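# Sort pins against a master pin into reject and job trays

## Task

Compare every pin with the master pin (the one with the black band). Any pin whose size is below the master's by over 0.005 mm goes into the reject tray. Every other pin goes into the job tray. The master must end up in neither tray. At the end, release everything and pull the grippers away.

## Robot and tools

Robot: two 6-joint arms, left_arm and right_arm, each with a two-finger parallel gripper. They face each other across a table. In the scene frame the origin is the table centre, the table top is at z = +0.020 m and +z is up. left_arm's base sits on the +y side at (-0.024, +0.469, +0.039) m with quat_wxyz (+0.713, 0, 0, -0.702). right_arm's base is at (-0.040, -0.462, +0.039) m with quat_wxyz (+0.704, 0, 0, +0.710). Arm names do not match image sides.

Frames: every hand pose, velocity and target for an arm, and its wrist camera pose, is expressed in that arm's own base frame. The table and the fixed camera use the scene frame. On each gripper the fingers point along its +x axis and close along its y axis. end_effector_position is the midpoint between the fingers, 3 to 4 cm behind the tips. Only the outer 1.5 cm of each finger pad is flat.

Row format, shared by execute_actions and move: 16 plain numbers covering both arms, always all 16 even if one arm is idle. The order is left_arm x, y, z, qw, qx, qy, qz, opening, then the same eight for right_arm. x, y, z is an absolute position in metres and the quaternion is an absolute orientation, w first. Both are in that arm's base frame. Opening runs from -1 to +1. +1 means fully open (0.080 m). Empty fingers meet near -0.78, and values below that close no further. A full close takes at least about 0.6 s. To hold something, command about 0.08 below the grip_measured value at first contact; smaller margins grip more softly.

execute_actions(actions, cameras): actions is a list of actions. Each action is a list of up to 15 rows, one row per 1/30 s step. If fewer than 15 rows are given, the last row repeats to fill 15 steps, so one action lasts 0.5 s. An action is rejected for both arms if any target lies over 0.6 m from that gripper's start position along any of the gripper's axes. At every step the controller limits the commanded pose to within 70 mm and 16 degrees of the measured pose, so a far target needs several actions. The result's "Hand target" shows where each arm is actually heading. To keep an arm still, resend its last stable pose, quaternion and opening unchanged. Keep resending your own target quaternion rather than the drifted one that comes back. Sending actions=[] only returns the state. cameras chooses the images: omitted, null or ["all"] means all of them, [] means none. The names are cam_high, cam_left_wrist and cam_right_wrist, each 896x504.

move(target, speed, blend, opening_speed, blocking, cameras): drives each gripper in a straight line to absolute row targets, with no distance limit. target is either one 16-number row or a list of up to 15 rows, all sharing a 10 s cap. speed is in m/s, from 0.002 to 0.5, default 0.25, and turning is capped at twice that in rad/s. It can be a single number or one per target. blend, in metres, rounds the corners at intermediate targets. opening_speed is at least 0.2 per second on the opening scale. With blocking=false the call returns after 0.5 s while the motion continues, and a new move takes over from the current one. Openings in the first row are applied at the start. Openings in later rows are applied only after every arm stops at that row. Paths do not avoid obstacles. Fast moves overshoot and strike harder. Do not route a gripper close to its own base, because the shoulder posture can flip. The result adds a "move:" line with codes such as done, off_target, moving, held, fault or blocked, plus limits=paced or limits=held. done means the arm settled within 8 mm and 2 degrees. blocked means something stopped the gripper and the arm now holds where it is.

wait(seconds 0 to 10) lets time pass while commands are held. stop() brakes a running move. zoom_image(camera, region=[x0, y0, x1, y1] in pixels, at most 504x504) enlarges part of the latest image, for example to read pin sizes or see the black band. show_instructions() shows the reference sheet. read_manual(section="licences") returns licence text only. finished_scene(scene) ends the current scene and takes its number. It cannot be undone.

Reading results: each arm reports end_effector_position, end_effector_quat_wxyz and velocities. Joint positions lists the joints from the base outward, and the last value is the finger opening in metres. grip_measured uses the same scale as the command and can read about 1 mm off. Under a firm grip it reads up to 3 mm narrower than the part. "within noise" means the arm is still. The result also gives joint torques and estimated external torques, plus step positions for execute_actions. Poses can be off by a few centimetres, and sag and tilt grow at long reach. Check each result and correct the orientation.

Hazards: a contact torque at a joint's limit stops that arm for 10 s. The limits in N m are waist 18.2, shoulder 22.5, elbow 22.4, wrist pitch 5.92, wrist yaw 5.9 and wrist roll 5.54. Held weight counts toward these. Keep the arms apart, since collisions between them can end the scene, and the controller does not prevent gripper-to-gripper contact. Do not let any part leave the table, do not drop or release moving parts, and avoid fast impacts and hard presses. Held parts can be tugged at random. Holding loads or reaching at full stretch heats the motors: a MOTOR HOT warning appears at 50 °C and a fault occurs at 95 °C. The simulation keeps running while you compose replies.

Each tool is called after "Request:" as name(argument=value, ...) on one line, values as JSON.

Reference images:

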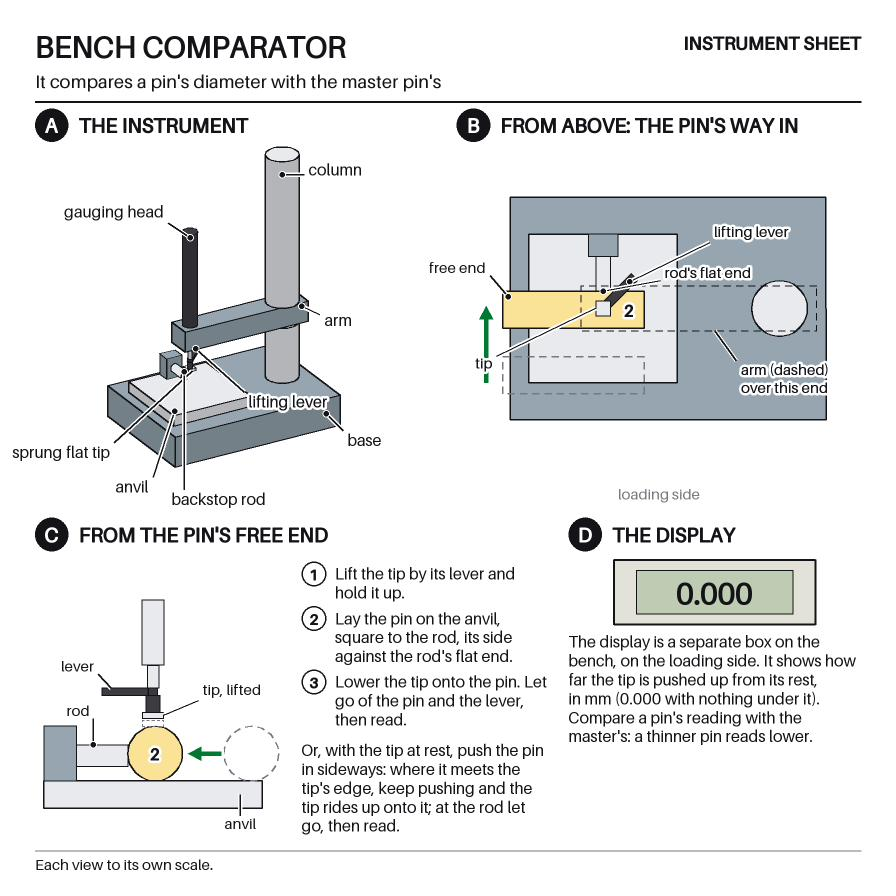

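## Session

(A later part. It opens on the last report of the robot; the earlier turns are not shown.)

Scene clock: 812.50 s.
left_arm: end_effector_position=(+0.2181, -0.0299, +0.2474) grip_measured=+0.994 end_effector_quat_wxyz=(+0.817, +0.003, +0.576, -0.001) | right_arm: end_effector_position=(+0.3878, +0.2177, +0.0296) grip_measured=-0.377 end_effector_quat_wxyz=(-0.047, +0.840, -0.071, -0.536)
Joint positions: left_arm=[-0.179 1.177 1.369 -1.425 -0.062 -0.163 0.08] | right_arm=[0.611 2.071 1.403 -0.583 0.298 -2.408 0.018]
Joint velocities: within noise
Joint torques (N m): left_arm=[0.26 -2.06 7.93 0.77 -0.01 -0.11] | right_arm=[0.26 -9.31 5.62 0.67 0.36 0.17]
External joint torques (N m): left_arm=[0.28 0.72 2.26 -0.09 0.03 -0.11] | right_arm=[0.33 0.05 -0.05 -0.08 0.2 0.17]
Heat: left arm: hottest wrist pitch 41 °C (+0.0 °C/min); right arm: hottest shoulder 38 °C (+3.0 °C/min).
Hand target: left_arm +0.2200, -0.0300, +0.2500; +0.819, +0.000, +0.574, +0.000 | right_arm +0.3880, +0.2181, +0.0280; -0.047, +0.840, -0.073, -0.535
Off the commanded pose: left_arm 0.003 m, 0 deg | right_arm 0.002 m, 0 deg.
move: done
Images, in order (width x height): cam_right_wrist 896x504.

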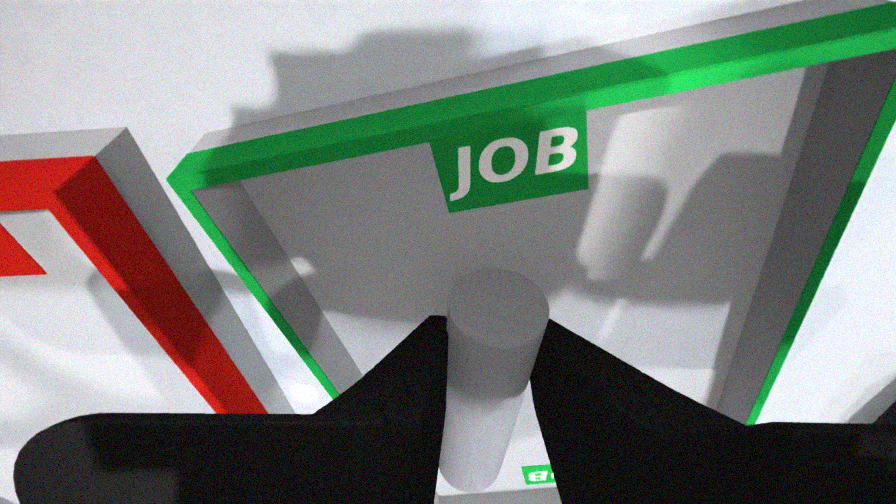

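Request:
move(target=[[0.22, -0.03, 0.25, 0.819, 0, 0.574, 0, 0.994, 0.388, 0.218, 0.0205, 0.0469, -0.8402, 0.0735, 0.5353, -0.5]], speed=0.08, cameras=[])

Request:
move(target=[[0.22, -0.03, 0.25, 0.819, 0, 0.574, 0, 0.994, 0.388, 0.218, 0.022, 0.0469, -0.8402, 0.0735, 0.5353, 0.0],[0.22, -0.03, 0.25, 0.819, 0, 0.574, 0, 0.994, 0.375, 0.219, 0.052, 0.0469, -0.8402, 0.0735, 0.5353, 0.0],[0.22, -0.03, 0.25, 0.819, 0, 0.574, 0, 0.994, 0.36, 0.219, 0.09, 0.0469, -0.8402, 0.0735, 0.5353, 0.0]], speed=0.15, blend=[0, 0.02, 0], opening_speed=0.8)

Scene clock: 832.27 s.
left_arm: end_effector_position=(+0.2181, -0.0299, +0.2474) grip_measured=+0.994 end_effector_quat_wxyz=(+0.817, +0.003, +0.576, -0.001) | right_arm: end_effector_position=(+0.3896, +0.2188, +0.0266) grip_measured=-0.377 end_effector_quat_wxyz=(-0.050, +0.842, -0.069, -0.532)
Joint positions: left_arm=[-0.179 1.177 1.369 -1.425 -0.062 -0.163 0.08] | right_arm=[0.612 2.077 1.395 -0.558 0.3 -2.408 0.018]
Joint velocities: within noise
Joint torques (N m): left_arm=[0.21 -2.06 7.88 0.77 -0.01 -0.1] | right_arm=[0.18 -8.68 4.75 0.71 0.28 0.15]
External joint torques (N m): left_arm=[0.23 0.74 2.16 -0.12 0.03 -0.1] | right_arm=[0.17 0.79 -0.97 -0.08 0.13 0.15]
Heat: left arm: hottest wrist pitch 40 °C (-1.0 °C/min); right arm: hottest shoulder 39 °C (+4.0 °C/min).
Hand target: left_arm +0.2200, -0.0300, +0.2500; +0.819, +0.000, +0.574, +0.000 | right_arm +0.3879, +0.2179, +0.0206; -0.047, +0.840, -0.073, -0.535
Off the commanded pose: left_arm 0.003 m, 0 deg | right_arm 0.006 m, 1 deg.
move: done
No camera images: "cameras" was empty.

Scene clock: 834.33 s.
left_arm: end_effector_position=(+0.2181, -0.0299, +0.2474) grip_measured=+0.994 end_effector_quat_wxyz=(+0.817, +0.003, +0.576, -0.001) | right_arm: end_effector_position=(+0.3592, +0.2173, +0.0850) grip_measured=-0.003 end_effector_quat_wxyz=(-0.042, +0.837, -0.075, -0.540)
Joint positions: left_arm=[-0.179 1.177 1.369 -1.425 -0.062 -0.163 0.08] | right_arm=[0.655 1.929 1.433 -0.783 0.315 -2.363 0.035]
Joint velocities: within noise
Joint torques (N m): left_arm=[0.23 -2.1 7.91 0.77 0 -0.12] | right_arm=[0.27 -10.18 6.63 0.34 0.26 0.16]
External joint torques (N m): left_arm=[0.22 0.74 2.23 -0.08 0.05 -0.12] | right_arm=[0.3 -1.47 0.63 -0.39 0.09 0.16]
Heat: left arm: hottest wrist pitch 40 °C (-1.0 °C/min); right arm: hottest shoulder 39 °C (+4.0 °C/min).
Hand target: left_arm +0.2200, -0.0300, +0.2500; +0.819, +0.000, +0.574, +0.000 | right_arm +0.3600, +0.2189, +0.0900; -0.047, +0.840, -0.074, -0.535
Off the commanded pose: left_arm 0.003 m, 0 deg | right_arm 0.005 m, 1 deg.
move: done; blend cut to 0.0163 m at target 2

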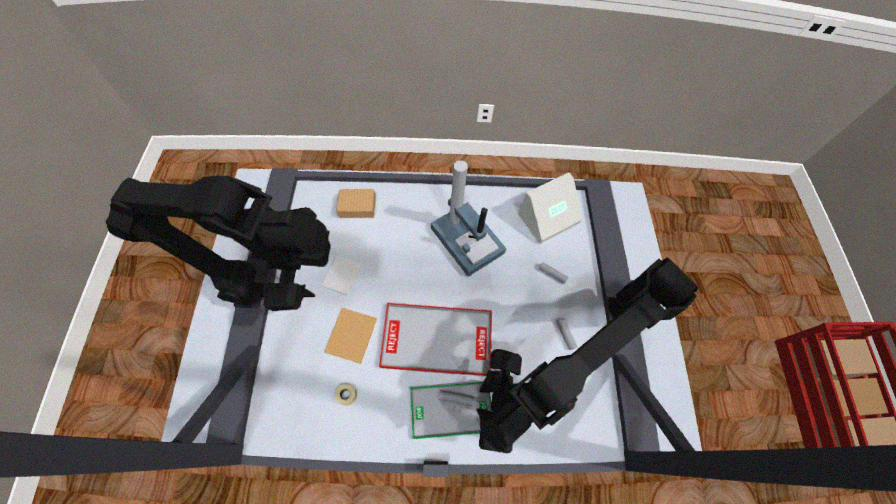

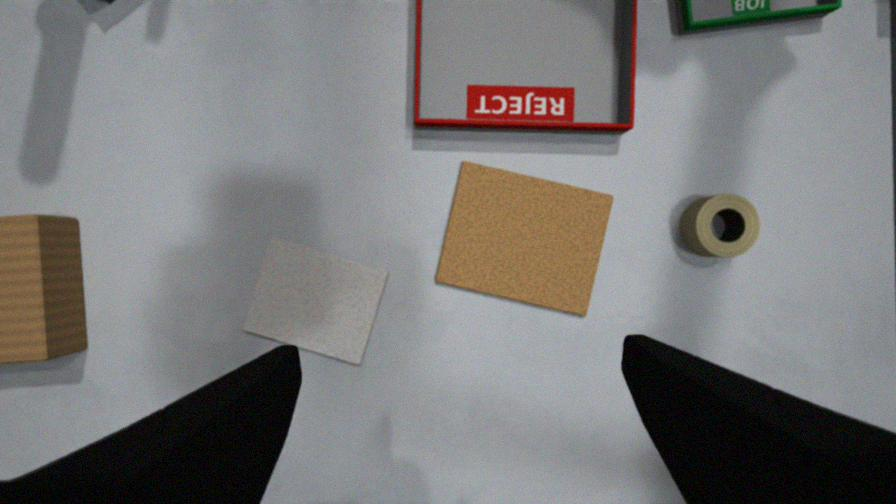

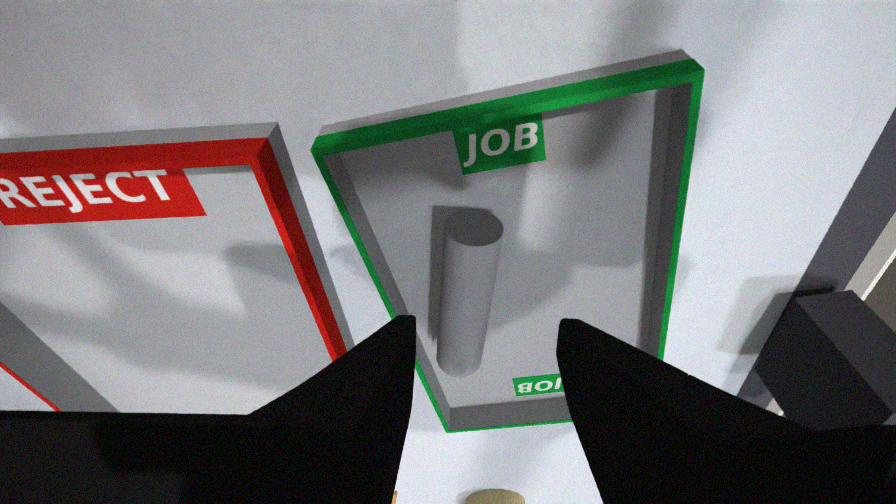

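Request:
move(target=[[0.22, -0.03, 0.25, 0.819, 0, 0.574, 0, 0.994, 0.205, 0.210, 0.08, -0.1463, -0.8115, -0.2297, 0.5170, 0.8]], speed=0.25, cameras=["cam_right_wrist"])

Scene clock: 877.13 s.
left_arm: end_effector_position=(+0.2181, -0.0299, +0.2474) grip_measured=+0.994 end_effector_quat_wxyz=(+0.817, +0.003, +0.576, -0.001) | right_arm: end_effector_position=(+0.2073, +0.2107, +0.0804) grip_measured=+0.797 end_effector_quat_wxyz=(+0.144, +0.812, +0.226, -0.518)
Joint positions: left_arm=[-0.179 1.177 1.369 -1.425 -0.062 -0.163 0.08] | right_arm=[0.861 1.377 0.798 -0.575 0.132 -2.851 0.071]
Joint velocities: within noise
Joint torques (N m): left_arm=[0.22 -2.11 7.95 0.76 0 -0.1] | right_arm=[0.3 -5.88 4.83 0.65 0 -0.17]
External joint torques (N m): left_arm=[0.22 0.67 2.26 -0.11 0.05 -0.1] | right_arm=[0.28 -1.36 -1.22 -0.28 -0.06 -0.17]
Heat: left arm: hottest wrist pitch 40 °C (-1.0 °C/min); right arm: hottest shoulder 48 °C (+10.1 °C/min).
Hand target: left_arm +0.2200, -0.0300, +0.2500; +0.819, +0.000, +0.574, +0.000 | right_arm +0.2050, +0.2100, +0.0800; +0.146, +0.811, +0.230, -0.517
Off the commanded pose: left_arm 0.003 m, 0 deg | right_arm 0.002 m, 1 deg.
move: done
Images, in order (width x height): cam_right_wrist 896x504.

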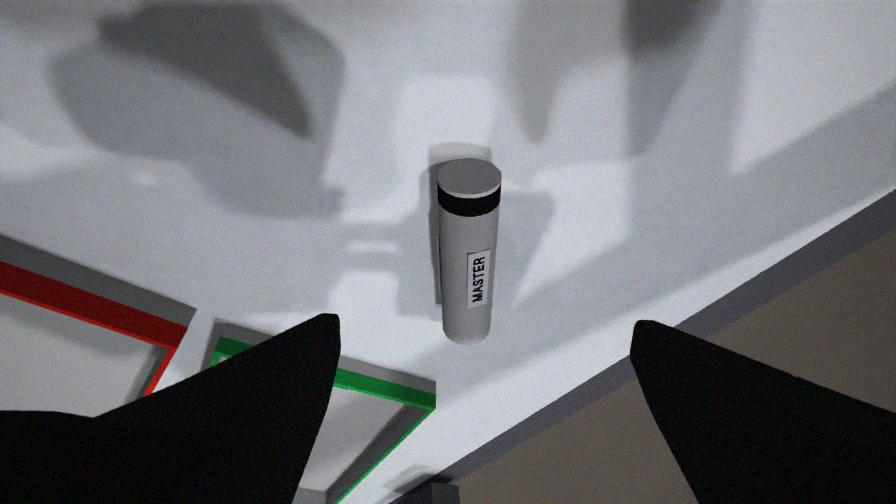

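Request:
move(target=[[0.22, -0.03, 0.25, 0.819, 0, 0.574, 0, 0.994, 0.2193, 0.2169, 0.0165, -0.1504, -0.8101, -0.2361, 0.5161, 0.8]], speed=0.15, cameras=["cam_right_wrist"])

Scene clock: 904.93 s.
left_arm: end_effector_position=(+0.2181, -0.0299, +0.2474) grip_measured=+0.994 end_effector_quat_wxyz=(+0.817, +0.003, +0.576, -0.001) | right_arm: end_effector_position=(+0.2205, +0.2194, +0.0210) grip_measured=+0.797 end_effector_quat_wxyz=(+0.146, +0.813, +0.237, -0.511)
Joint positions: left_arm=[-0.179 1.177 1.369 -1.425 -0.062 -0.163 0.08] | right_arm=[0.838 1.554 0.679 -0.259 0.114 -2.893 0.071]
Joint velocities: within noise
Joint torques (N m): left_arm=[0.24 -2.06 7.9 0.76 -0.01 -0.12] | right_arm=[-0.35 -4.5 4.27 0.72 -0.02 -0.16]
External joint torques (N m): left_arm=[0.24 0.68 2.23 -0.12 0.04 -0.12] | right_arm=[-0.38 0.66 -1.03 -0.21 -0.07 -0.16]
Heat: left arm: hottest elbow 40 °C (+1.0 °C/min); right arm: hottest shoulder 42 °C (-1.0 °C/min).
Hand target: left_arm +0.2200, -0.0300, +0.2500; +0.819, +0.000, +0.574, +0.000 | right_arm +0.2192, +0.2168, +0.0166; +0.150, +0.810, +0.236, -0.516
Off the commanded pose: left_arm 0.003 m, 0 deg | right_arm 0.005 m, 1 deg.
move: done
Images, in order (width x height): cam_right_wrist 896x504.

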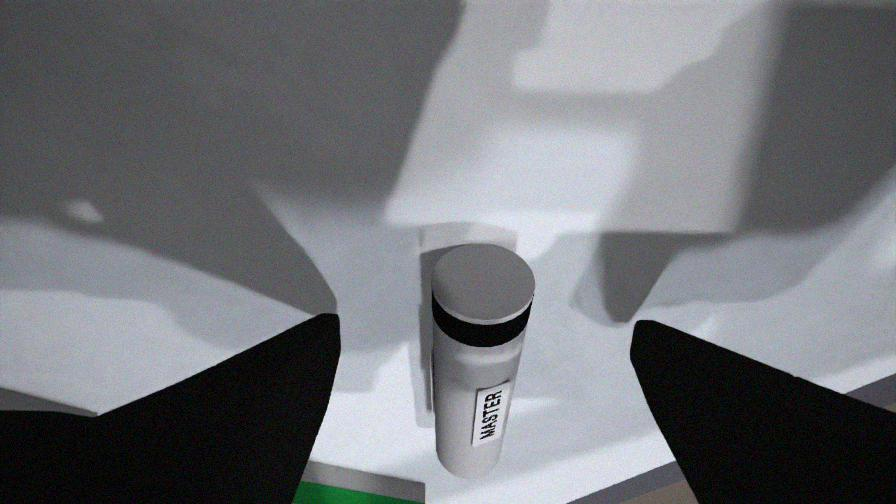

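Request:
move(target=[[0.22, -0.03, 0.25, 0.819, 0, 0.574, 0, 0.994, 0.2168, 0.2146, 0.0130, -0.1504, -0.8101, -0.2361, 0.5161, 0.5]], speed=0.1, cameras=["cam_right_wrist"])

Scene clock: 927.37 s.
left_arm: end_effector_position=(+0.2181, -0.0299, +0.2474) grip_measured=+0.994 end_effector_quat_wxyz=(+0.817, +0.003, +0.576, -0.001) | right_arm: end_effector_position=(+0.2185, +0.2172, +0.0172) grip_measured=+0.503 end_effector_quat_wxyz=(+0.147, +0.813, +0.237, -0.511)
Joint positions: left_arm=[-0.179 1.177 1.369 -1.425 -0.062 -0.163 0.08] | right_arm=[0.838 1.555 0.661 -0.242 0.114 -2.893 0.058]
Joint velocities: within noise
Joint torques (N m): left_arm=[0.22 -2.03 7.92 0.76 0 -0.12] | right_arm=[-0.2 -4.74 4.06 0.73 0 -0.12]
External joint torques (N m): left_arm=[0.22 0.75 2.24 -0.12 0.04 -0.12] | right_arm=[-0.2 0.41 -1.22 -0.21 -0.06 -0.12]
Heat: left arm: hottest elbow 40 °C (+1.0 °C/min); right arm: hottest shoulder 39 °C (-8.1 °C/min).
Hand target: left_arm +0.2200, -0.0300, +0.2500; +0.819, +0.000, +0.574, +0.000 | right_arm +0.2167, +0.2145, +0.0130; +0.150, +0.810, +0.236, -0.516
Off the commanded pose: left_arm 0.003 m, 0 deg | right_arm 0.005 m, 1 deg.
move: done
Images, in order (width x height): cam_right_wrist 896x504.

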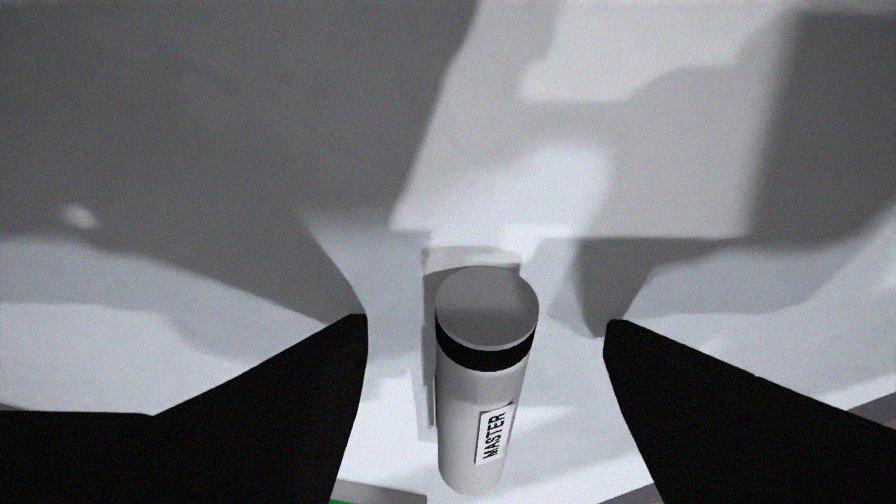

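Request:
move(target=[[0.22, -0.03, 0.25, 0.819, 0, 0.574, 0, 0.994, 0.2168, 0.2146, 0.0130, -0.1504, -0.8101, -0.2361, 0.5161, -0.5],[0.22, -0.03, 0.25, 0.819, 0, 0.574, 0, 0.994, 0.2168, 0.2146, 0.10, -0.1504, -0.8101, -0.2361, 0.5161, -0.5],[0.22, -0.03, 0.25, 0.819, 0, 0.574, 0, 0.994, 0.27, 0.02, 0.15, 0.0735, -0.8402, 0.105, 0.534, -0.5],[0.22, -0.03, 0.25, 0.819, 0, 0.574, 0, 0.994, 0.305, -0.155, 0.10, 0.2522, -0.7447, 0.3960, 0.4744, -0.5]], speed=[0.1,0.2,0.3,0.3], blend=[0,0.03,0.05,0], cameras=["cam_high","cam_right_wrist"])

Scene clock: 948.53 s.
left_arm: end_effector_position=(+0.2181, -0.0299, +0.2474) grip_measured=+0.994 end_effector_quat_wxyz=(+0.817, +0.003, +0.576, -0.001) | right_arm: end_effector_position=(+0.3013, -0.1518, +0.0965) grip_measured=-0.376 end_effector_quat_wxyz=(-0.251, +0.743, -0.392, -0.482)
Joint positions: left_arm=[-0.179 1.177 1.369 -1.425 -0.062 -0.163 0.08] | right_arm=[-0.36 1.57 1.047 -0.698 0.241 -2.578 0.018]
Joint velocities: within noise
Joint torques (N m): left_arm=[0.24 -2.07 7.92 0.77 -0.01 -0.11] | right_arm=[-0.3 -5.81 7.78 0.75 0.29 0.16]
External joint torques (N m): left_arm=[0.24 0.75 2.21 -0.11 0.03 -0.11] | right_arm=[-0.3 0.23 1.75 -0.06 0.17 0.17]
Heat: left arm: hottest elbow 40 °C (+0.0 °C/min); right arm: hottest shoulder 37 °C (-8.1 °C/min).
Hand target: left_arm +0.2200, -0.0300, +0.2500; +0.819, +0.000, +0.574, +0.000 | right_arm +0.3049, -0.1550, +0.1000; -0.252, +0.745, -0.396, -0.474
Off the commanded pose: left_arm 0.003 m, 0 deg | right_arm 0.006 m, 1 deg.
move: done
Images, in order (width x height): cam_high 896x504, cam_right_wrist 896x504.

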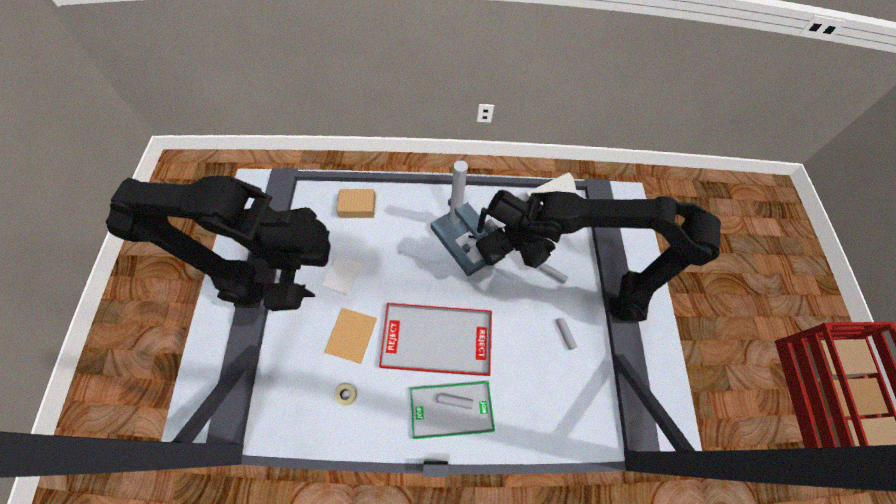

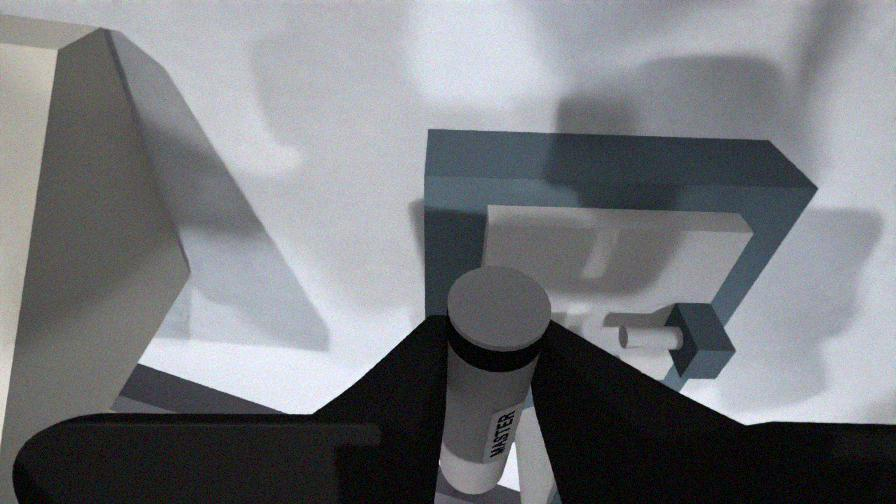

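Request:
move(target=[[0.22, -0.03, 0.25, 0.819, 0, 0.574, 0, 0.994, 0.3180, -0.1495, 0.062, 0.2522, -0.7447, 0.3960, 0.4744, -0.5],[0.22, -0.03, 0.25, 0.819, 0, 0.574, 0, 0.994, 0.3190, -0.1470, 0.0505, 0.2522, -0.7447, 0.3960, 0.4744, -0.5]], speed=[0.12,0.05], blend=[0.005,0], cameras=["cam_right_wrist"])

Scene clock: 957.13 s.
left_arm: end_effector_position=(+0.2181, -0.0299, +0.2474) grip_measured=+0.994 end_effector_quat_wxyz=(+0.817, +0.003, +0.576, -0.001) | right_arm: end_effector_position=(+0.3209, -0.1487, +0.0585) grip_measured=-0.376 end_effector_quat_wxyz=(-0.252, +0.750, -0.395, -0.467)
Joint positions: left_arm=[-0.179 1.177 1.369 -1.425 -0.062 -0.163 0.08] | right_arm=[-0.324 1.671 0.982 -0.508 0.261 -2.537 0.018]
Joint velocities: within noise
Joint torques (N m): left_arm=[0.25 -2.06 7.93 0.77 -0.02 -0.12] | right_arm=[0.31 -5.02 4.46 0.89 0.13 0.15]
External joint torques (N m): left_arm=[0.24 0.72 2.24 -0.1 0.04 -0.12] | right_arm=[0.34 1.49 -1.28 0.05 0 0.15]
Heat: left arm: hottest elbow 40 °C (+0.0 °C/min); right arm: hottest shoulder 38 °C (-5.1 °C/min).
Hand target: left_arm +0.2200, -0.0300, +0.2500; +0.819, +0.000, +0.574, +0.000 | right_arm +0.3188, -0.1469, +0.0506; -0.252, +0.745, -0.396, -0.475
Off the commanded pose: left_arm 0.003 m, 0 deg | right_arm 0.008 m, 1 deg.
move: done
Images, in order (width x height): cam_right_wrist 896x504.

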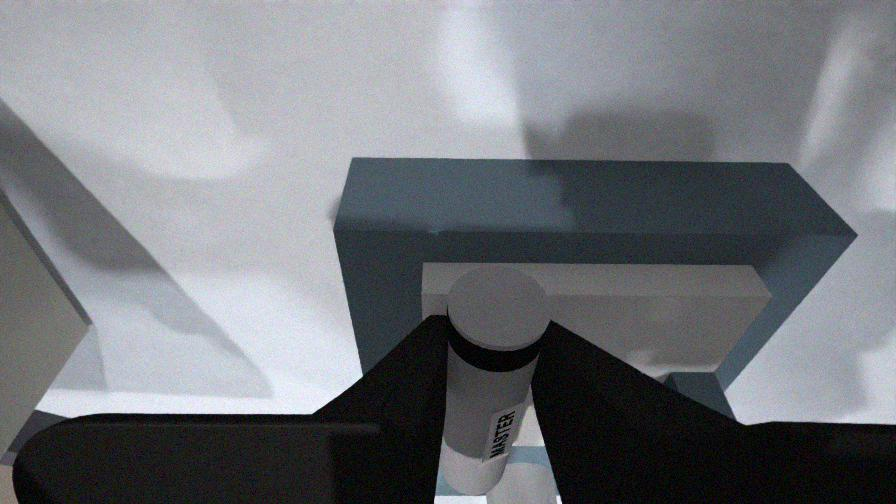

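Request:
move(target=[[0.22, -0.03, 0.25, 0.819, 0, 0.574, 0, 0.994, 0.3475, -0.1280, 0.0525, 0.2522, -0.7447, 0.3960, 0.4744, -0.5],[0.22, -0.03, 0.25, 0.819, 0, 0.574, 0, 0.994, 0.3450, -0.1315, 0.0545, 0.2522, -0.7447, 0.3960, 0.4744, -0.5]], speed=0.05, cameras=["cam_high","cam_right_wrist"])

Request:
zoom_image(camera="cam_high", region=[530, 185, 590, 225])

Request:
zoom_image(camera="cam_right_wrist", region=[400, 240, 700, 504])

Scene clock: 969.23 s.
left_arm: end_effector_position=(+0.2181, -0.0299, +0.2474) grip_measured=+0.994 end_effector_quat_wxyz=(+0.817, +0.003, +0.576, -0.001) | right_arm: end_effector_position=(+0.3427, -0.1348, +0.0589) grip_measured=-0.376 end_effector_quat_wxyz=(-0.251, +0.746, -0.403, -0.467)
Joint positions: left_arm=[-0.179 1.177 1.369 -1.425 -0.062 -0.163 0.08] | right_arm=[-0.254 1.742 1.069 -0.552 0.299 -2.459 0.018]
Joint velocities: within noise
Joint torques (N m): left_arm=[0.29 -2.04 7.94 0.77 0 -0.11] | right_arm=[0.5 -5.68 6.26 0.46 -0.34 -0.09]
External joint torques (N m): left_arm=[0.29 0.73 2.24 -0.12 0.05 -0.11] | right_arm=[0.46 1.43 0.45 -0.36 -0.49 -0.08]
Heat: left arm: hottest elbow 40 °C (+0.0 °C/min); right arm: hottest shoulder 38 °C (-3.0 °C/min).
Hand target: left_arm +0.2200, -0.0300, +0.2500; +0.819, +0.000, +0.574, +0.000 | right_arm +0.3450, -0.1315, +0.0546; -0.252, +0.745, -0.396, -0.474
Off the commanded pose: left_arm 0.003 m, 0 deg | right_arm 0.006 m, 1 deg.
move: done
Images, in order (width x height): cam_high 896x504, cam_right_wrist 896x504.

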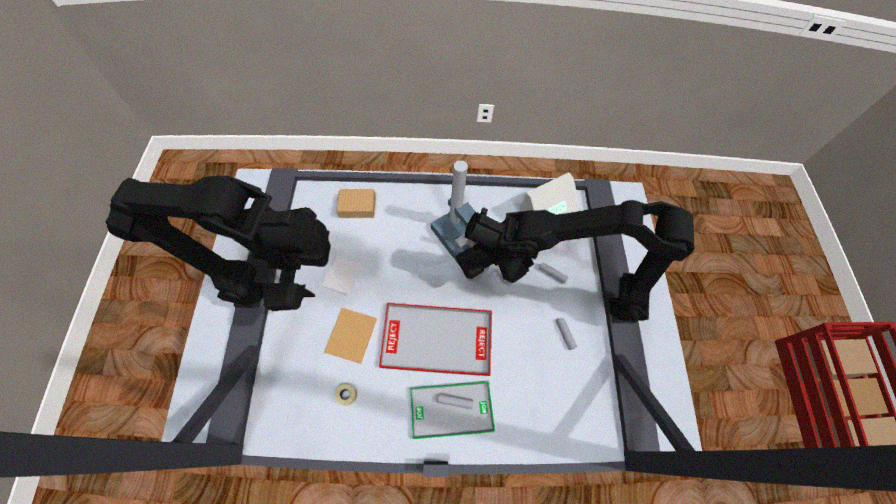

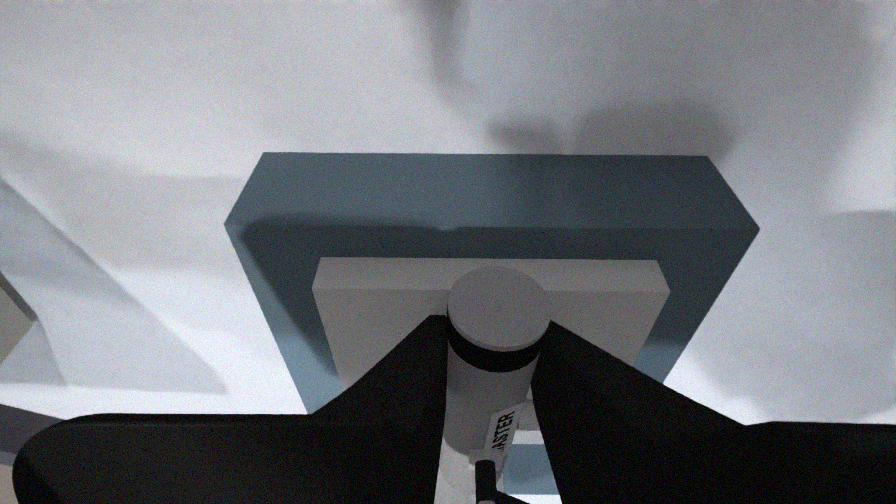

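Scaled by 8.400 from the camera's 896x504 image, which has a finer 1280x720 frame.

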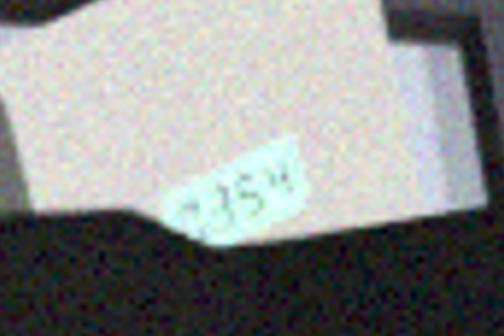

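Scaled by 1.680 from the camera's 896x504 image, which has a finer 1280x720 frame.

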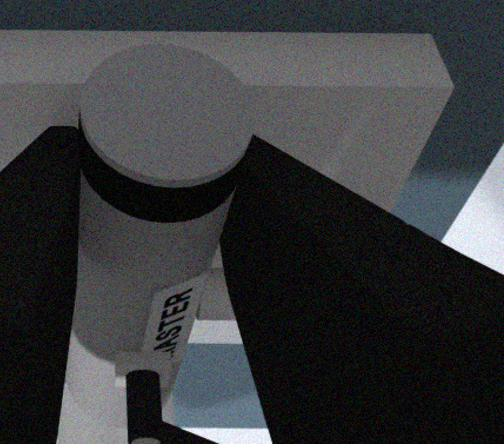

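Request:
move(target=[[0.22, -0.03, 0.25, 0.819, 0, 0.574, 0, 0.994, 0.3445, -0.1320, 0.0545, 0.2522, -0.7447, 0.3960, 0.4744, 0.15],[0.22, -0.03, 0.25, 0.819, 0, 0.574, 0, 0.994, 0.333, -0.118, 0.095, 0.2522, -0.7447, 0.3960, 0.4744, 0.15],[0.22, -0.03, 0.25, 0.819, 0, 0.574, 0, 0.994, 0.247, -0.120, 0.142, 0.2767, -0.7230, 0.4343, 0.4606, 0.3]], blend=[0,0.01,0], speed=[0.1,0.12,0.25], opening_speed=0.7, cameras=["cam_right_wrist"])

Request:
zoom_image(camera="cam_right_wrist", region=[0, 260, 200, 350])

Request:
zoom_image(camera="cam_right_wrist", region=[480, 150, 780, 420])

Scene clock: 988.87 s.
left_arm: end_effector_position=(+0.2181, -0.0299, +0.2474) grip_measured=+0.994 end_effector_quat_wxyz=(+0.817, +0.003, +0.576, -0.001) | right_arm: end_effector_position=(+0.2499, -0.1197, +0.1427) grip_measured=+0.296 end_effector_quat_wxyz=(-0.275, +0.725, -0.431, -0.462)
Joint positions: left_arm=[-0.179 1.177 1.369 -1.425 -0.062 -0.163 0.08] | right_arm=[-0.283 1.325 1.021 -0.949 0.305 -2.4 0.048]
Joint velocities: within noise
Joint torques (N m): left_arm=[0.22 -2.07 7.91 0.76 0 -0.11] | right_arm=[-0.39 -5.58 5 0.37 0.19 0.17]
External joint torques (N m): left_arm=[0.23 0.79 2.2 -0.1 0.04 -0.11] | right_arm=[-0.39 -1.31 -1.12 -0.38 0.03 0.17]
Heat: left arm: hottest elbow 40 °C (+0.0 °C/min); right arm: hottest shoulder 37 °C (-2.0 °C/min).
Hand target: left_arm +0.2200, -0.0300, +0.2500; +0.819, +0.000, +0.574, +0.000 | right_arm +0.2470, -0.1200, +0.1419; -0.277, +0.723, -0.434, -0.461
Off the commanded pose: left_arm 0.003 m, 0 deg | right_arm 0.003 m, 0 deg.
move: done
Images, in order (width x height): cam_right_wrist 896x504.

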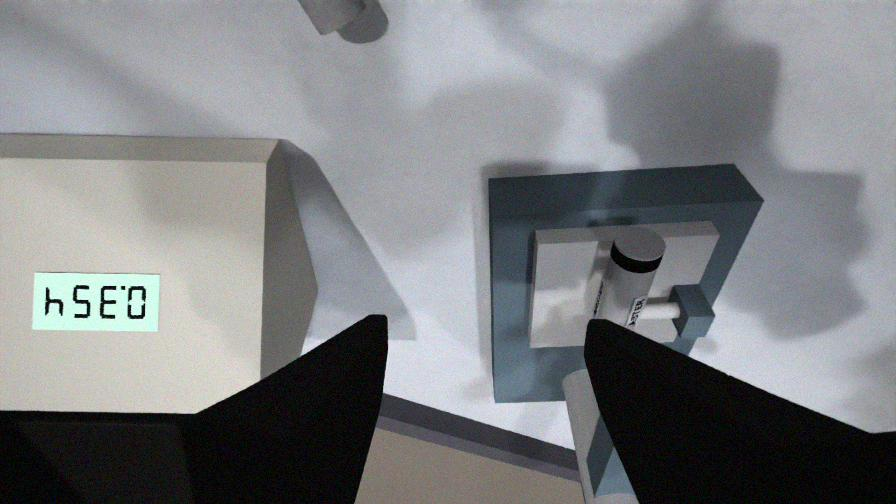

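Scaled by 2.520 from the camera's 896x504 image, which has a finer 1280x720 frame.

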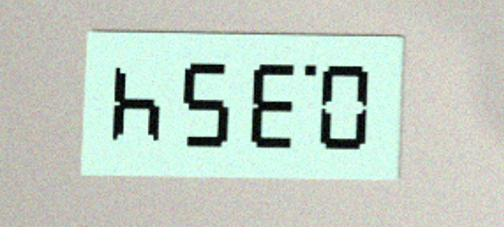

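Scaled by 1.680 from the camera's 896x504 image, which has a finer 1280x720 frame.

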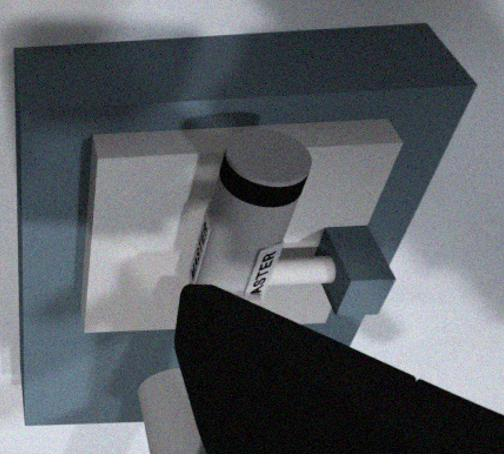

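Request:
move(target=[[0.22, -0.03, 0.25, 0.819, 0, 0.574, 0, 0.994, 0.3305, -0.120, 0.095, 0.2522, -0.7447, 0.3960, 0.4744, 0.3],[0.22, -0.03, 0.25, 0.819, 0, 0.574, 0, 0.994, 0.3415, -0.1340, 0.0535, 0.2522, -0.7447, 0.3960, 0.4744, 0.3],[0.22, -0.03, 0.25, 0.819, 0, 0.574, 0, 0.994, 0.3415, -0.1340, 0.0535, 0.2522, -0.7447, 0.3960, 0.4744, -0.5],[0.22, -0.03, 0.25, 0.819, 0, 0.574, 0, 0.994, 0.3090, -0.1560, 0.0565, 0.2522, -0.7447, 0.3960, 0.4744, -0.5],[0.22, -0.03, 0.25, 0.819, 0, 0.574, 0, 0.994, 0.3000, -0.1500, 0.120, 0.2522, -0.7447, 0.3960, 0.4744, -0.5],[0.22, -0.03, 0.25, 0.819, 0, 0.574, 0, 0.994, 0.24, 0.06, 0.13, -0.0468,-0.8402,-0.0735,0.5353, -0.5]], blend=[0.005,0,0,0.006,0.02,0], speed=[0.25,0.1,0.1,0.08,0.2,0.3], cameras=["cam_right_wrist"])

Scene clock: 1016.60 s.
left_arm: end_effector_position=(+0.2181, -0.0299, +0.2474) grip_measured=+0.994 end_effector_quat_wxyz=(+0.817, +0.003, +0.576, -0.001) | right_arm: end_effector_position=(+0.2408, +0.0592, +0.1280) grip_measured=-0.375 end_effector_quat_wxyz=(+0.044, +0.838, +0.070, -0.540)
Joint positions: left_arm=[-0.179 1.177 1.369 -1.425 -0.062 -0.163 0.08] | right_arm=[0.266 1.126 0.827 -0.847 0.04 -3.05 0.018]
Joint velocities: within noise
Joint torques (N m): left_arm=[0.24 -2.05 7.91 0.77 -0.02 -0.11] | right_arm=[0.35 -4.68 5.91 0.7 -0.01 -0.15]
External joint torques (N m): left_arm=[0.23 0.69 2.25 -0.1 0.03 -0.11] | right_arm=[0.33 -1.69 -0.34 -0.19 -0.03 -0.15]
Heat: left arm: hottest elbow 40 °C (+0.0 °C/min); right arm: hottest shoulder 37 °C (-1.0 °C/min).
Hand target: left_arm +0.2200, -0.0300, +0.2500; +0.819, +0.000, +0.574, +0.000 | right_arm +0.2400, +0.0600, +0.1300; +0.047, +0.840, +0.073, -0.535
Off the commanded pose: left_arm 0.003 m, 0 deg | right_arm 0.002 m, 1 deg.
move: done
Images, in order (width x height): cam_right_wrist 896x504.

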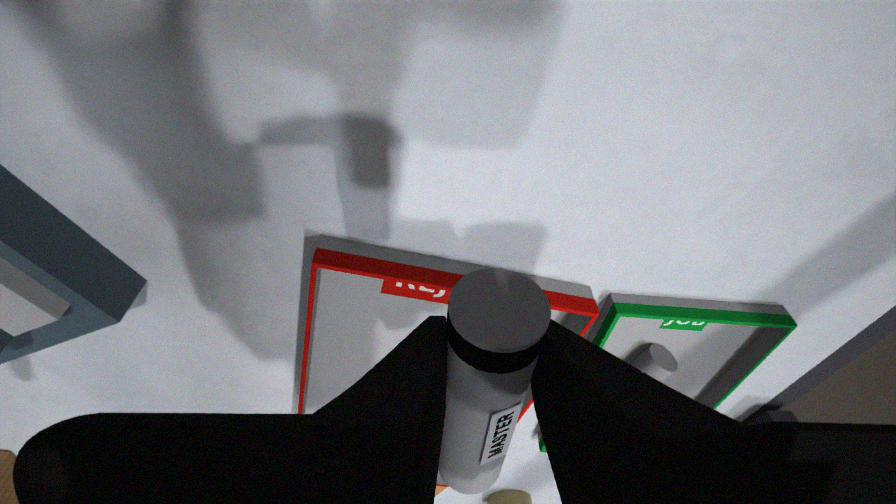

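Request:
move(target=[[0.22, -0.03, 0.25, 0.819, 0, 0.574, 0, 0.994, 0.222, 0.070, 0.035, 0.0094,-0.8433,0.0147,0.5372, -0.5],[0.22, -0.03, 0.25, 0.819, 0, 0.574, 0, 0.994, 0.224, 0.070, 0.0145, 0.0094,-0.8433,0.0147,0.5372, -0.5]], blend=[0.01,0], speed=[0.2,0.08], cameras=["cam_right_wrist"])

Scene clock: 1073.97 s.
left_arm: end_effector_position=(+0.2181, -0.0299, +0.2474) grip_measured=+0.994 end_effector_quat_wxyz=(+0.817, +0.003, +0.576, -0.001) | right_arm: end_effector_position=(+0.2256, +0.0704, +0.0168) grip_measured=-0.375 end_effector_quat_wxyz=(-0.010, +0.845, -0.013, -0.535)
Joint positions: left_arm=[-0.179 1.177 1.369 -1.425 -0.062 -0.163 0.08] | right_arm=[0.42 1.264 0.435 -0.339 0.185 -2.727 0.018]
Joint velocities: within noise
Joint torques (N m): left_arm=[0.24 -2.03 7.9 0.78 0 -0.11] | right_arm=[0.26 -2.86 4.56 0.81 0.19 0.16]
External joint torques (N m): left_arm=[0.25 0.72 2.21 -0.11 0.04 -0.11] | right_arm=[0.24 0.23 -0.82 -0.08 0.11 0.16]
Heat: left arm: hottest elbow 40 °C (+0.0 °C/min); right arm: hottest elbow 37 °C (+3.0 °C/min).
Hand target: left_arm +0.2200, -0.0300, +0.2500; +0.819, +0.000, +0.574, +0.000 | right_arm +0.2240, +0.0700, +0.0146; -0.010, +0.843, -0.015, -0.537
Off the commanded pose: left_arm 0.003 m, 0 deg | right_arm 0.003 m, 0 deg.
move: done
Images, in order (width x height): cam_right_wrist 896x504.

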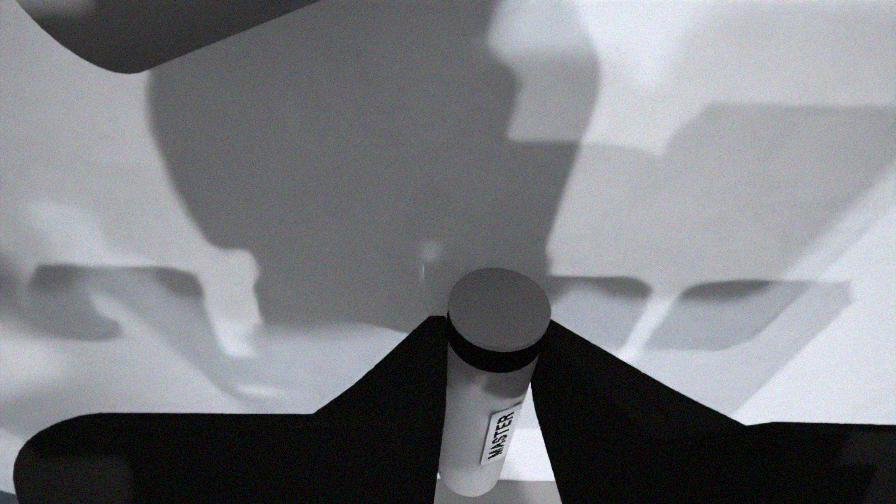

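Request:
move(target=[[0.22, -0.03, 0.25, 0.819, 0, 0.574, 0, 0.994, 0.224, 0.070, 0.0145, 0.0094,-0.8433,0.0147,0.5372, 0.1],[0.22, -0.03, 0.25, 0.819, 0, 0.574, 0, 0.994, 0.205, 0.070, 0.06, 0.0094,-0.8433,0.0147,0.5372, 0.1],[0.22, -0.03, 0.25, 0.819, 0, 0.574, 0, 0.994, 0.21, -0.03, 0.14, 0.38, -0.5964,0.5964,0.38, 0.5],[0.22, -0.03, 0.25, 0.819, 0, 0.574, 0, 0.994, 0.182, -0.139, 0.09, 0.5095,0.2676,0.7998,-0.1705, 0.5]], blend=[0,0.02,0.03,0], speed=[0.15,0.15,0.5,0.5], opening_speed=0.8, cameras=["cam_high","cam_right_wrist"])

Scene clock: 1093.23 s.
left_arm: end_effector_position=(+0.2181, -0.0299, +0.2474) grip_measured=+0.994 end_effector_quat_wxyz=(+0.817, +0.003, +0.576, -0.001) | right_arm: end_effector_position=(+0.1807, -0.1374, +0.0913) grip_measured=+0.497 end_effector_quat_wxyz=(+0.512, +0.264, +0.800, -0.169)
Joint positions: left_arm=[-0.179 1.177 1.369 -1.425 -0.062 -0.163 0.08] | right_arm=[-0.647 1.788 1.258 -1.475 0.005 -0.01 0.057]
Joint velocities: within noise
Joint torques (N m): left_arm=[0.28 -2.06 7.96 0.76 -0.01 -0.11] | right_arm=[-0.33 -5.62 5.4 -0.48 -0.1 0.17]
External joint torques (N m): left_arm=[0.28 0.78 2.24 -0.11 0.04 -0.11] | right_arm=[-0.29 0.8 0.64 -0.08 -0.11 0.17]
Heat: left arm: hottest elbow 40 °C (+0.0 °C/min); right arm: hottest elbow 36 °C (+0.0 °C/min).
Hand target: left_arm +0.2200, -0.0300, +0.2500; +0.819, +0.000, +0.574, +0.000 | right_arm +0.1820, -0.1390, +0.0900; +0.510, +0.268, +0.800, -0.171
Off the commanded pose: left_arm 0.003 m, 0 deg | right_arm 0.002 m, 1 deg.
move: done; blend cut to 0 m at target 3
Images, in order (width x height): cam_high 896x504, cam_right_wrist 896x504.

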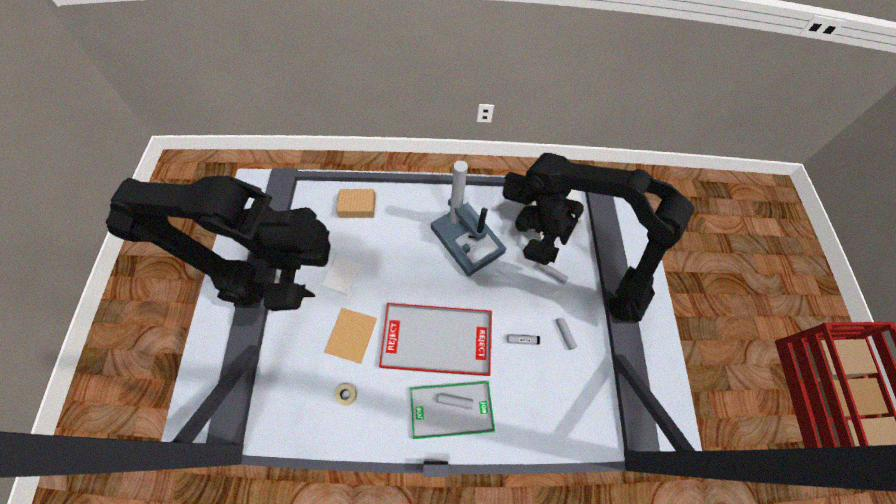

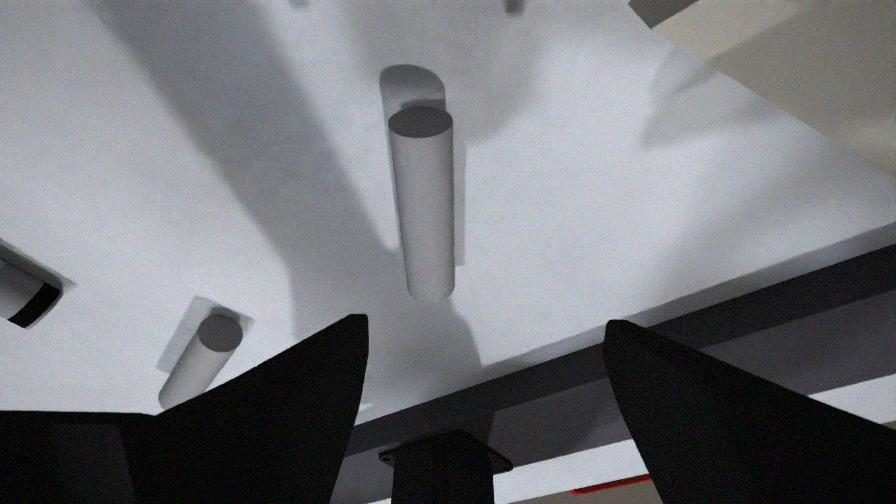

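Request:
move(target=[[0.22, -0.03, 0.25, 0.819, 0, 0.574, 0, 0.994, 0.1918, -0.1245, 0.0145, 0.5115,0.2585,0.8028,-0.1647, 0.5]], speed=0.15, cameras=["cam_right_wrist"])

Scene clock: 1114.80 s.
left_arm: end_effector_position=(+0.2181, -0.0299, +0.2474) grip_measured=+0.994 end_effector_quat_wxyz=(+0.817, +0.003, +0.576, -0.001) | right_arm: end_effector_position=(+0.1937, -0.1272, +0.0179) grip_measured=+0.497 end_effector_quat_wxyz=(+0.519, +0.256, +0.799, -0.166)
Joint positions: left_arm=[-0.179 1.177 1.369 -1.425 -0.062 -0.163 0.08] | right_arm=[-0.589 1.909 1.102 -1.183 -0.013 0.028 0.057]
Joint velocities: within noise
Joint torques (N m): left_arm=[0.25 -2.04 7.96 0.76 -0.01 -0.11] | right_arm=[0.35 -5.92 3.02 -0.45 -0.09 0.18]
External joint torques (N m): left_arm=[0.24 0.7 2.31 -0.11 0.04 -0.11] | right_arm=[0.38 0.84 -1.19 -0.07 -0.08 0.18]
Heat: left arm: hottest elbow 41 °C (+1.0 °C/min); right arm: hottest shoulder 36 °C (-1.0 °C/min).
Hand target: left_arm +0.2200, -0.0300, +0.2500; +0.819, +0.000, +0.574, +0.000 | right_arm +0.1918, -0.1245, +0.0146; +0.512, +0.258, +0.803, -0.165
Off the commanded pose: left_arm 0.003 m, 0 deg | right_arm 0.005 m, 1 deg.
move: done
Images, in order (width x height): cam_right_wrist 896x504.

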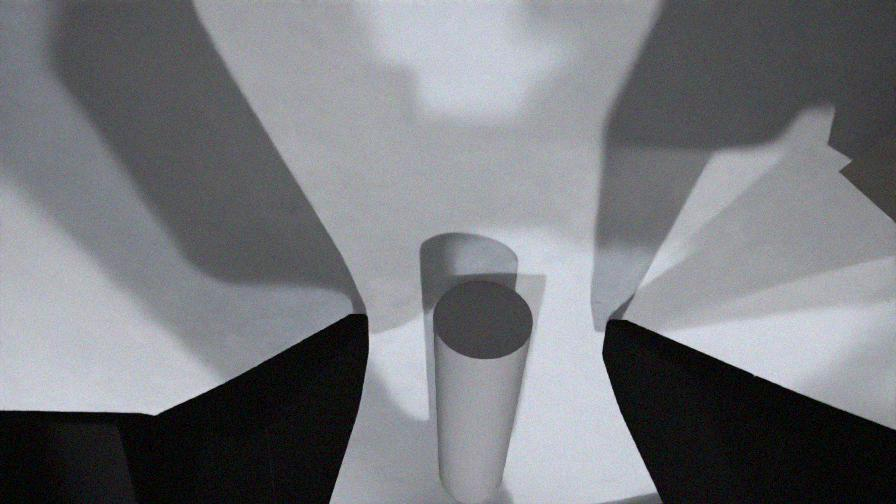

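Request:
move(target=[[0.22, -0.03, 0.25, 0.819, 0, 0.574, 0, 0.994, 0.1900, -0.1230, 0.0145, 0.5115,0.2585,0.8028,-0.1647, -0.5],[0.22, -0.03, 0.25, 0.819, 0, 0.574, 0, 0.994, 0.195, -0.123, 0.11, 0.5115,0.2585,0.8028,-0.1647, -0.5],[0.22, -0.03, 0.25, 0.819, 0, 0.574, 0, 0.994, 0.23, -0.08, 0.15, 0.4653,-0.4217,0.7304,0.2687, -0.5],[0.22, -0.03, 0.25, 0.819, 0, 0.574, 0, 0.994, 0.305, -0.155, 0.10, 0.2522, -0.7447, 0.3960, 0.4744, -0.5]], blend=[0,0.02,0.03,0], speed=[0.15,0.2,0.5,0.5], opening_speed=1.5, cameras=["cam_right_wrist"])

Scene clock: 1136.70 s.
left_arm: end_effector_position=(+0.2181, -0.0299, +0.2474) grip_measured=+0.994 end_effector_quat_wxyz=(+0.817, +0.003, +0.576, -0.001) | right_arm: end_effector_position=(+0.3058, -0.1539, +0.1024) grip_measured=-0.376 end_effector_quat_wxyz=(-0.254, +0.746, -0.395, -0.472)
Joint positions: left_arm=[-0.179 1.177 1.369 -1.425 -0.062 -0.163 0.08] | right_arm=[-0.359 1.57 1.067 -0.698 0.245 -2.567 0.018]
Joint velocities: within noise
Joint torques (N m): left_arm=[0.29 -2.06 7.94 0.76 0.01 -0.12] | right_arm=[-0.33 -5.95 5.47 0.79 0.14 -0.16]
External joint torques (N m): left_arm=[0.29 0.72 2.25 -0.12 0.05 -0.13] | right_arm=[-0.34 0.11 -0.63 -0.07 0.02 -0.16]
Heat: left arm: hottest elbow 41 °C (+1.0 °C/min); right arm: hottest shoulder 36 °C (+0.0 °C/min).
Hand target: left_arm +0.2200, -0.0300, +0.2500; +0.819, +0.000, +0.574, +0.000 | right_arm +0.3051, -0.1550, +0.1000; -0.252, +0.745, -0.396, -0.474
Off the commanded pose: left_arm 0.003 m, 0 deg | right_arm 0.003 m, 0 deg.
move: done
Images, in order (width x height): cam_right_wrist 896x504.

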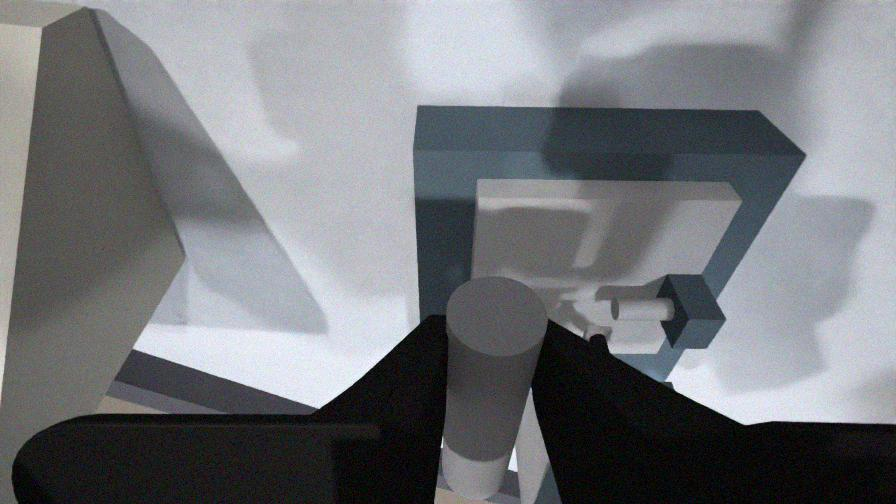

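Request:
move(target=[[0.22, -0.03, 0.25, 0.819, 0, 0.574, 0, 0.994, 0.3180, -0.1495, 0.062, 0.2522, -0.7447, 0.3960, 0.4744, -0.5],[0.22, -0.03, 0.25, 0.819, 0, 0.574, 0, 0.994, 0.3195, -0.1470, 0.0510, 0.2522, -0.7447, 0.3960, 0.4744, -0.5],[0.22, -0.03, 0.25, 0.819, 0, 0.574, 0, 0.994, 0.3475, -0.1280, 0.0525, 0.2522, -0.7447, 0.3960, 0.4744, -0.5],[0.22, -0.03, 0.25, 0.819, 0, 0.574, 0, 0.994, 0.3450, -0.1315, 0.0545, 0.2522, -0.7447, 0.3960, 0.4744, -0.5]], speed=[0.15,0.06,0.06,0.05], blend=[0.005,0.002,0,0], cameras=["cam_right_wrist"])

Scene clock: 1154.17 s.
left_arm: end_effector_position=(+0.2181, -0.0299, +0.2474) grip_measured=+0.994 end_effector_quat_wxyz=(+0.817, +0.003, +0.576, -0.001) | right_arm: end_effector_position=(+0.3423, -0.1354, +0.0587) grip_measured=-0.374 end_effector_quat_wxyz=(-0.250, +0.746, -0.403, -0.467)
Joint positions: left_arm=[-0.179 1.177 1.369 -1.425 -0.062 -0.163 0.08] | right_arm=[-0.256 1.742 1.068 -0.552 0.3 -2.462 0.018]
Joint velocities: within noise
Joint torques (N m): left_arm=[0.22 -2.07 7.9 0.78 0.01 -0.11] | right_arm=[0.61 -5.74 6.3 0.46 -0.37 0.01]
External joint torques (N m): left_arm=[0.21 0.73 2.2 -0.11 0.06 -0.11] | right_arm=[0.67 1.38 0.49 -0.36 -0.53 0.02]
Heat: left arm: hottest elbow 41 °C (+1.0 °C/min); right arm: hottest shoulder 37 °C (+2.0 °C/min).
Hand target: left_arm +0.2200, -0.0300, +0.2500; +0.819, +0.000, +0.574, +0.000 | right_arm +0.3448, -0.1315, +0.0545; -0.252, +0.745, -0.396, -0.474
Off the commanded pose: left_arm 0.003 m, 0 deg | right_arm 0.006 m, 1 deg.
move: done
Images, in order (width x height): cam_right_wrist 896x504.

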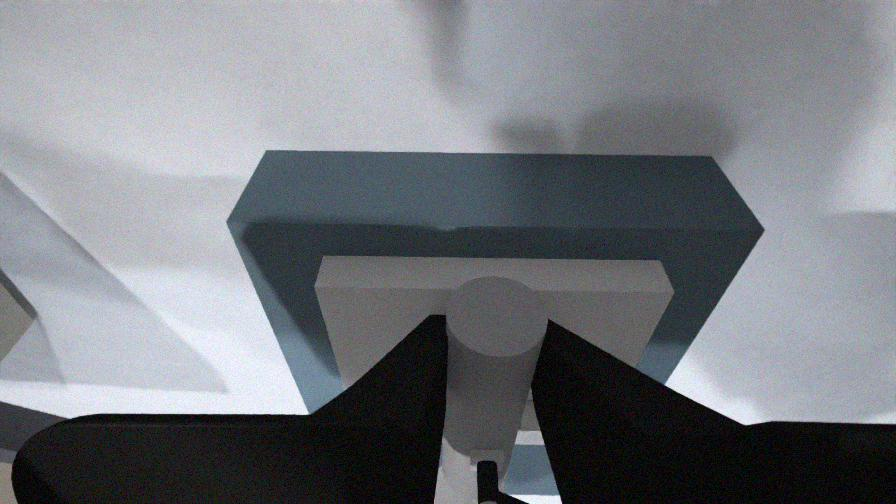

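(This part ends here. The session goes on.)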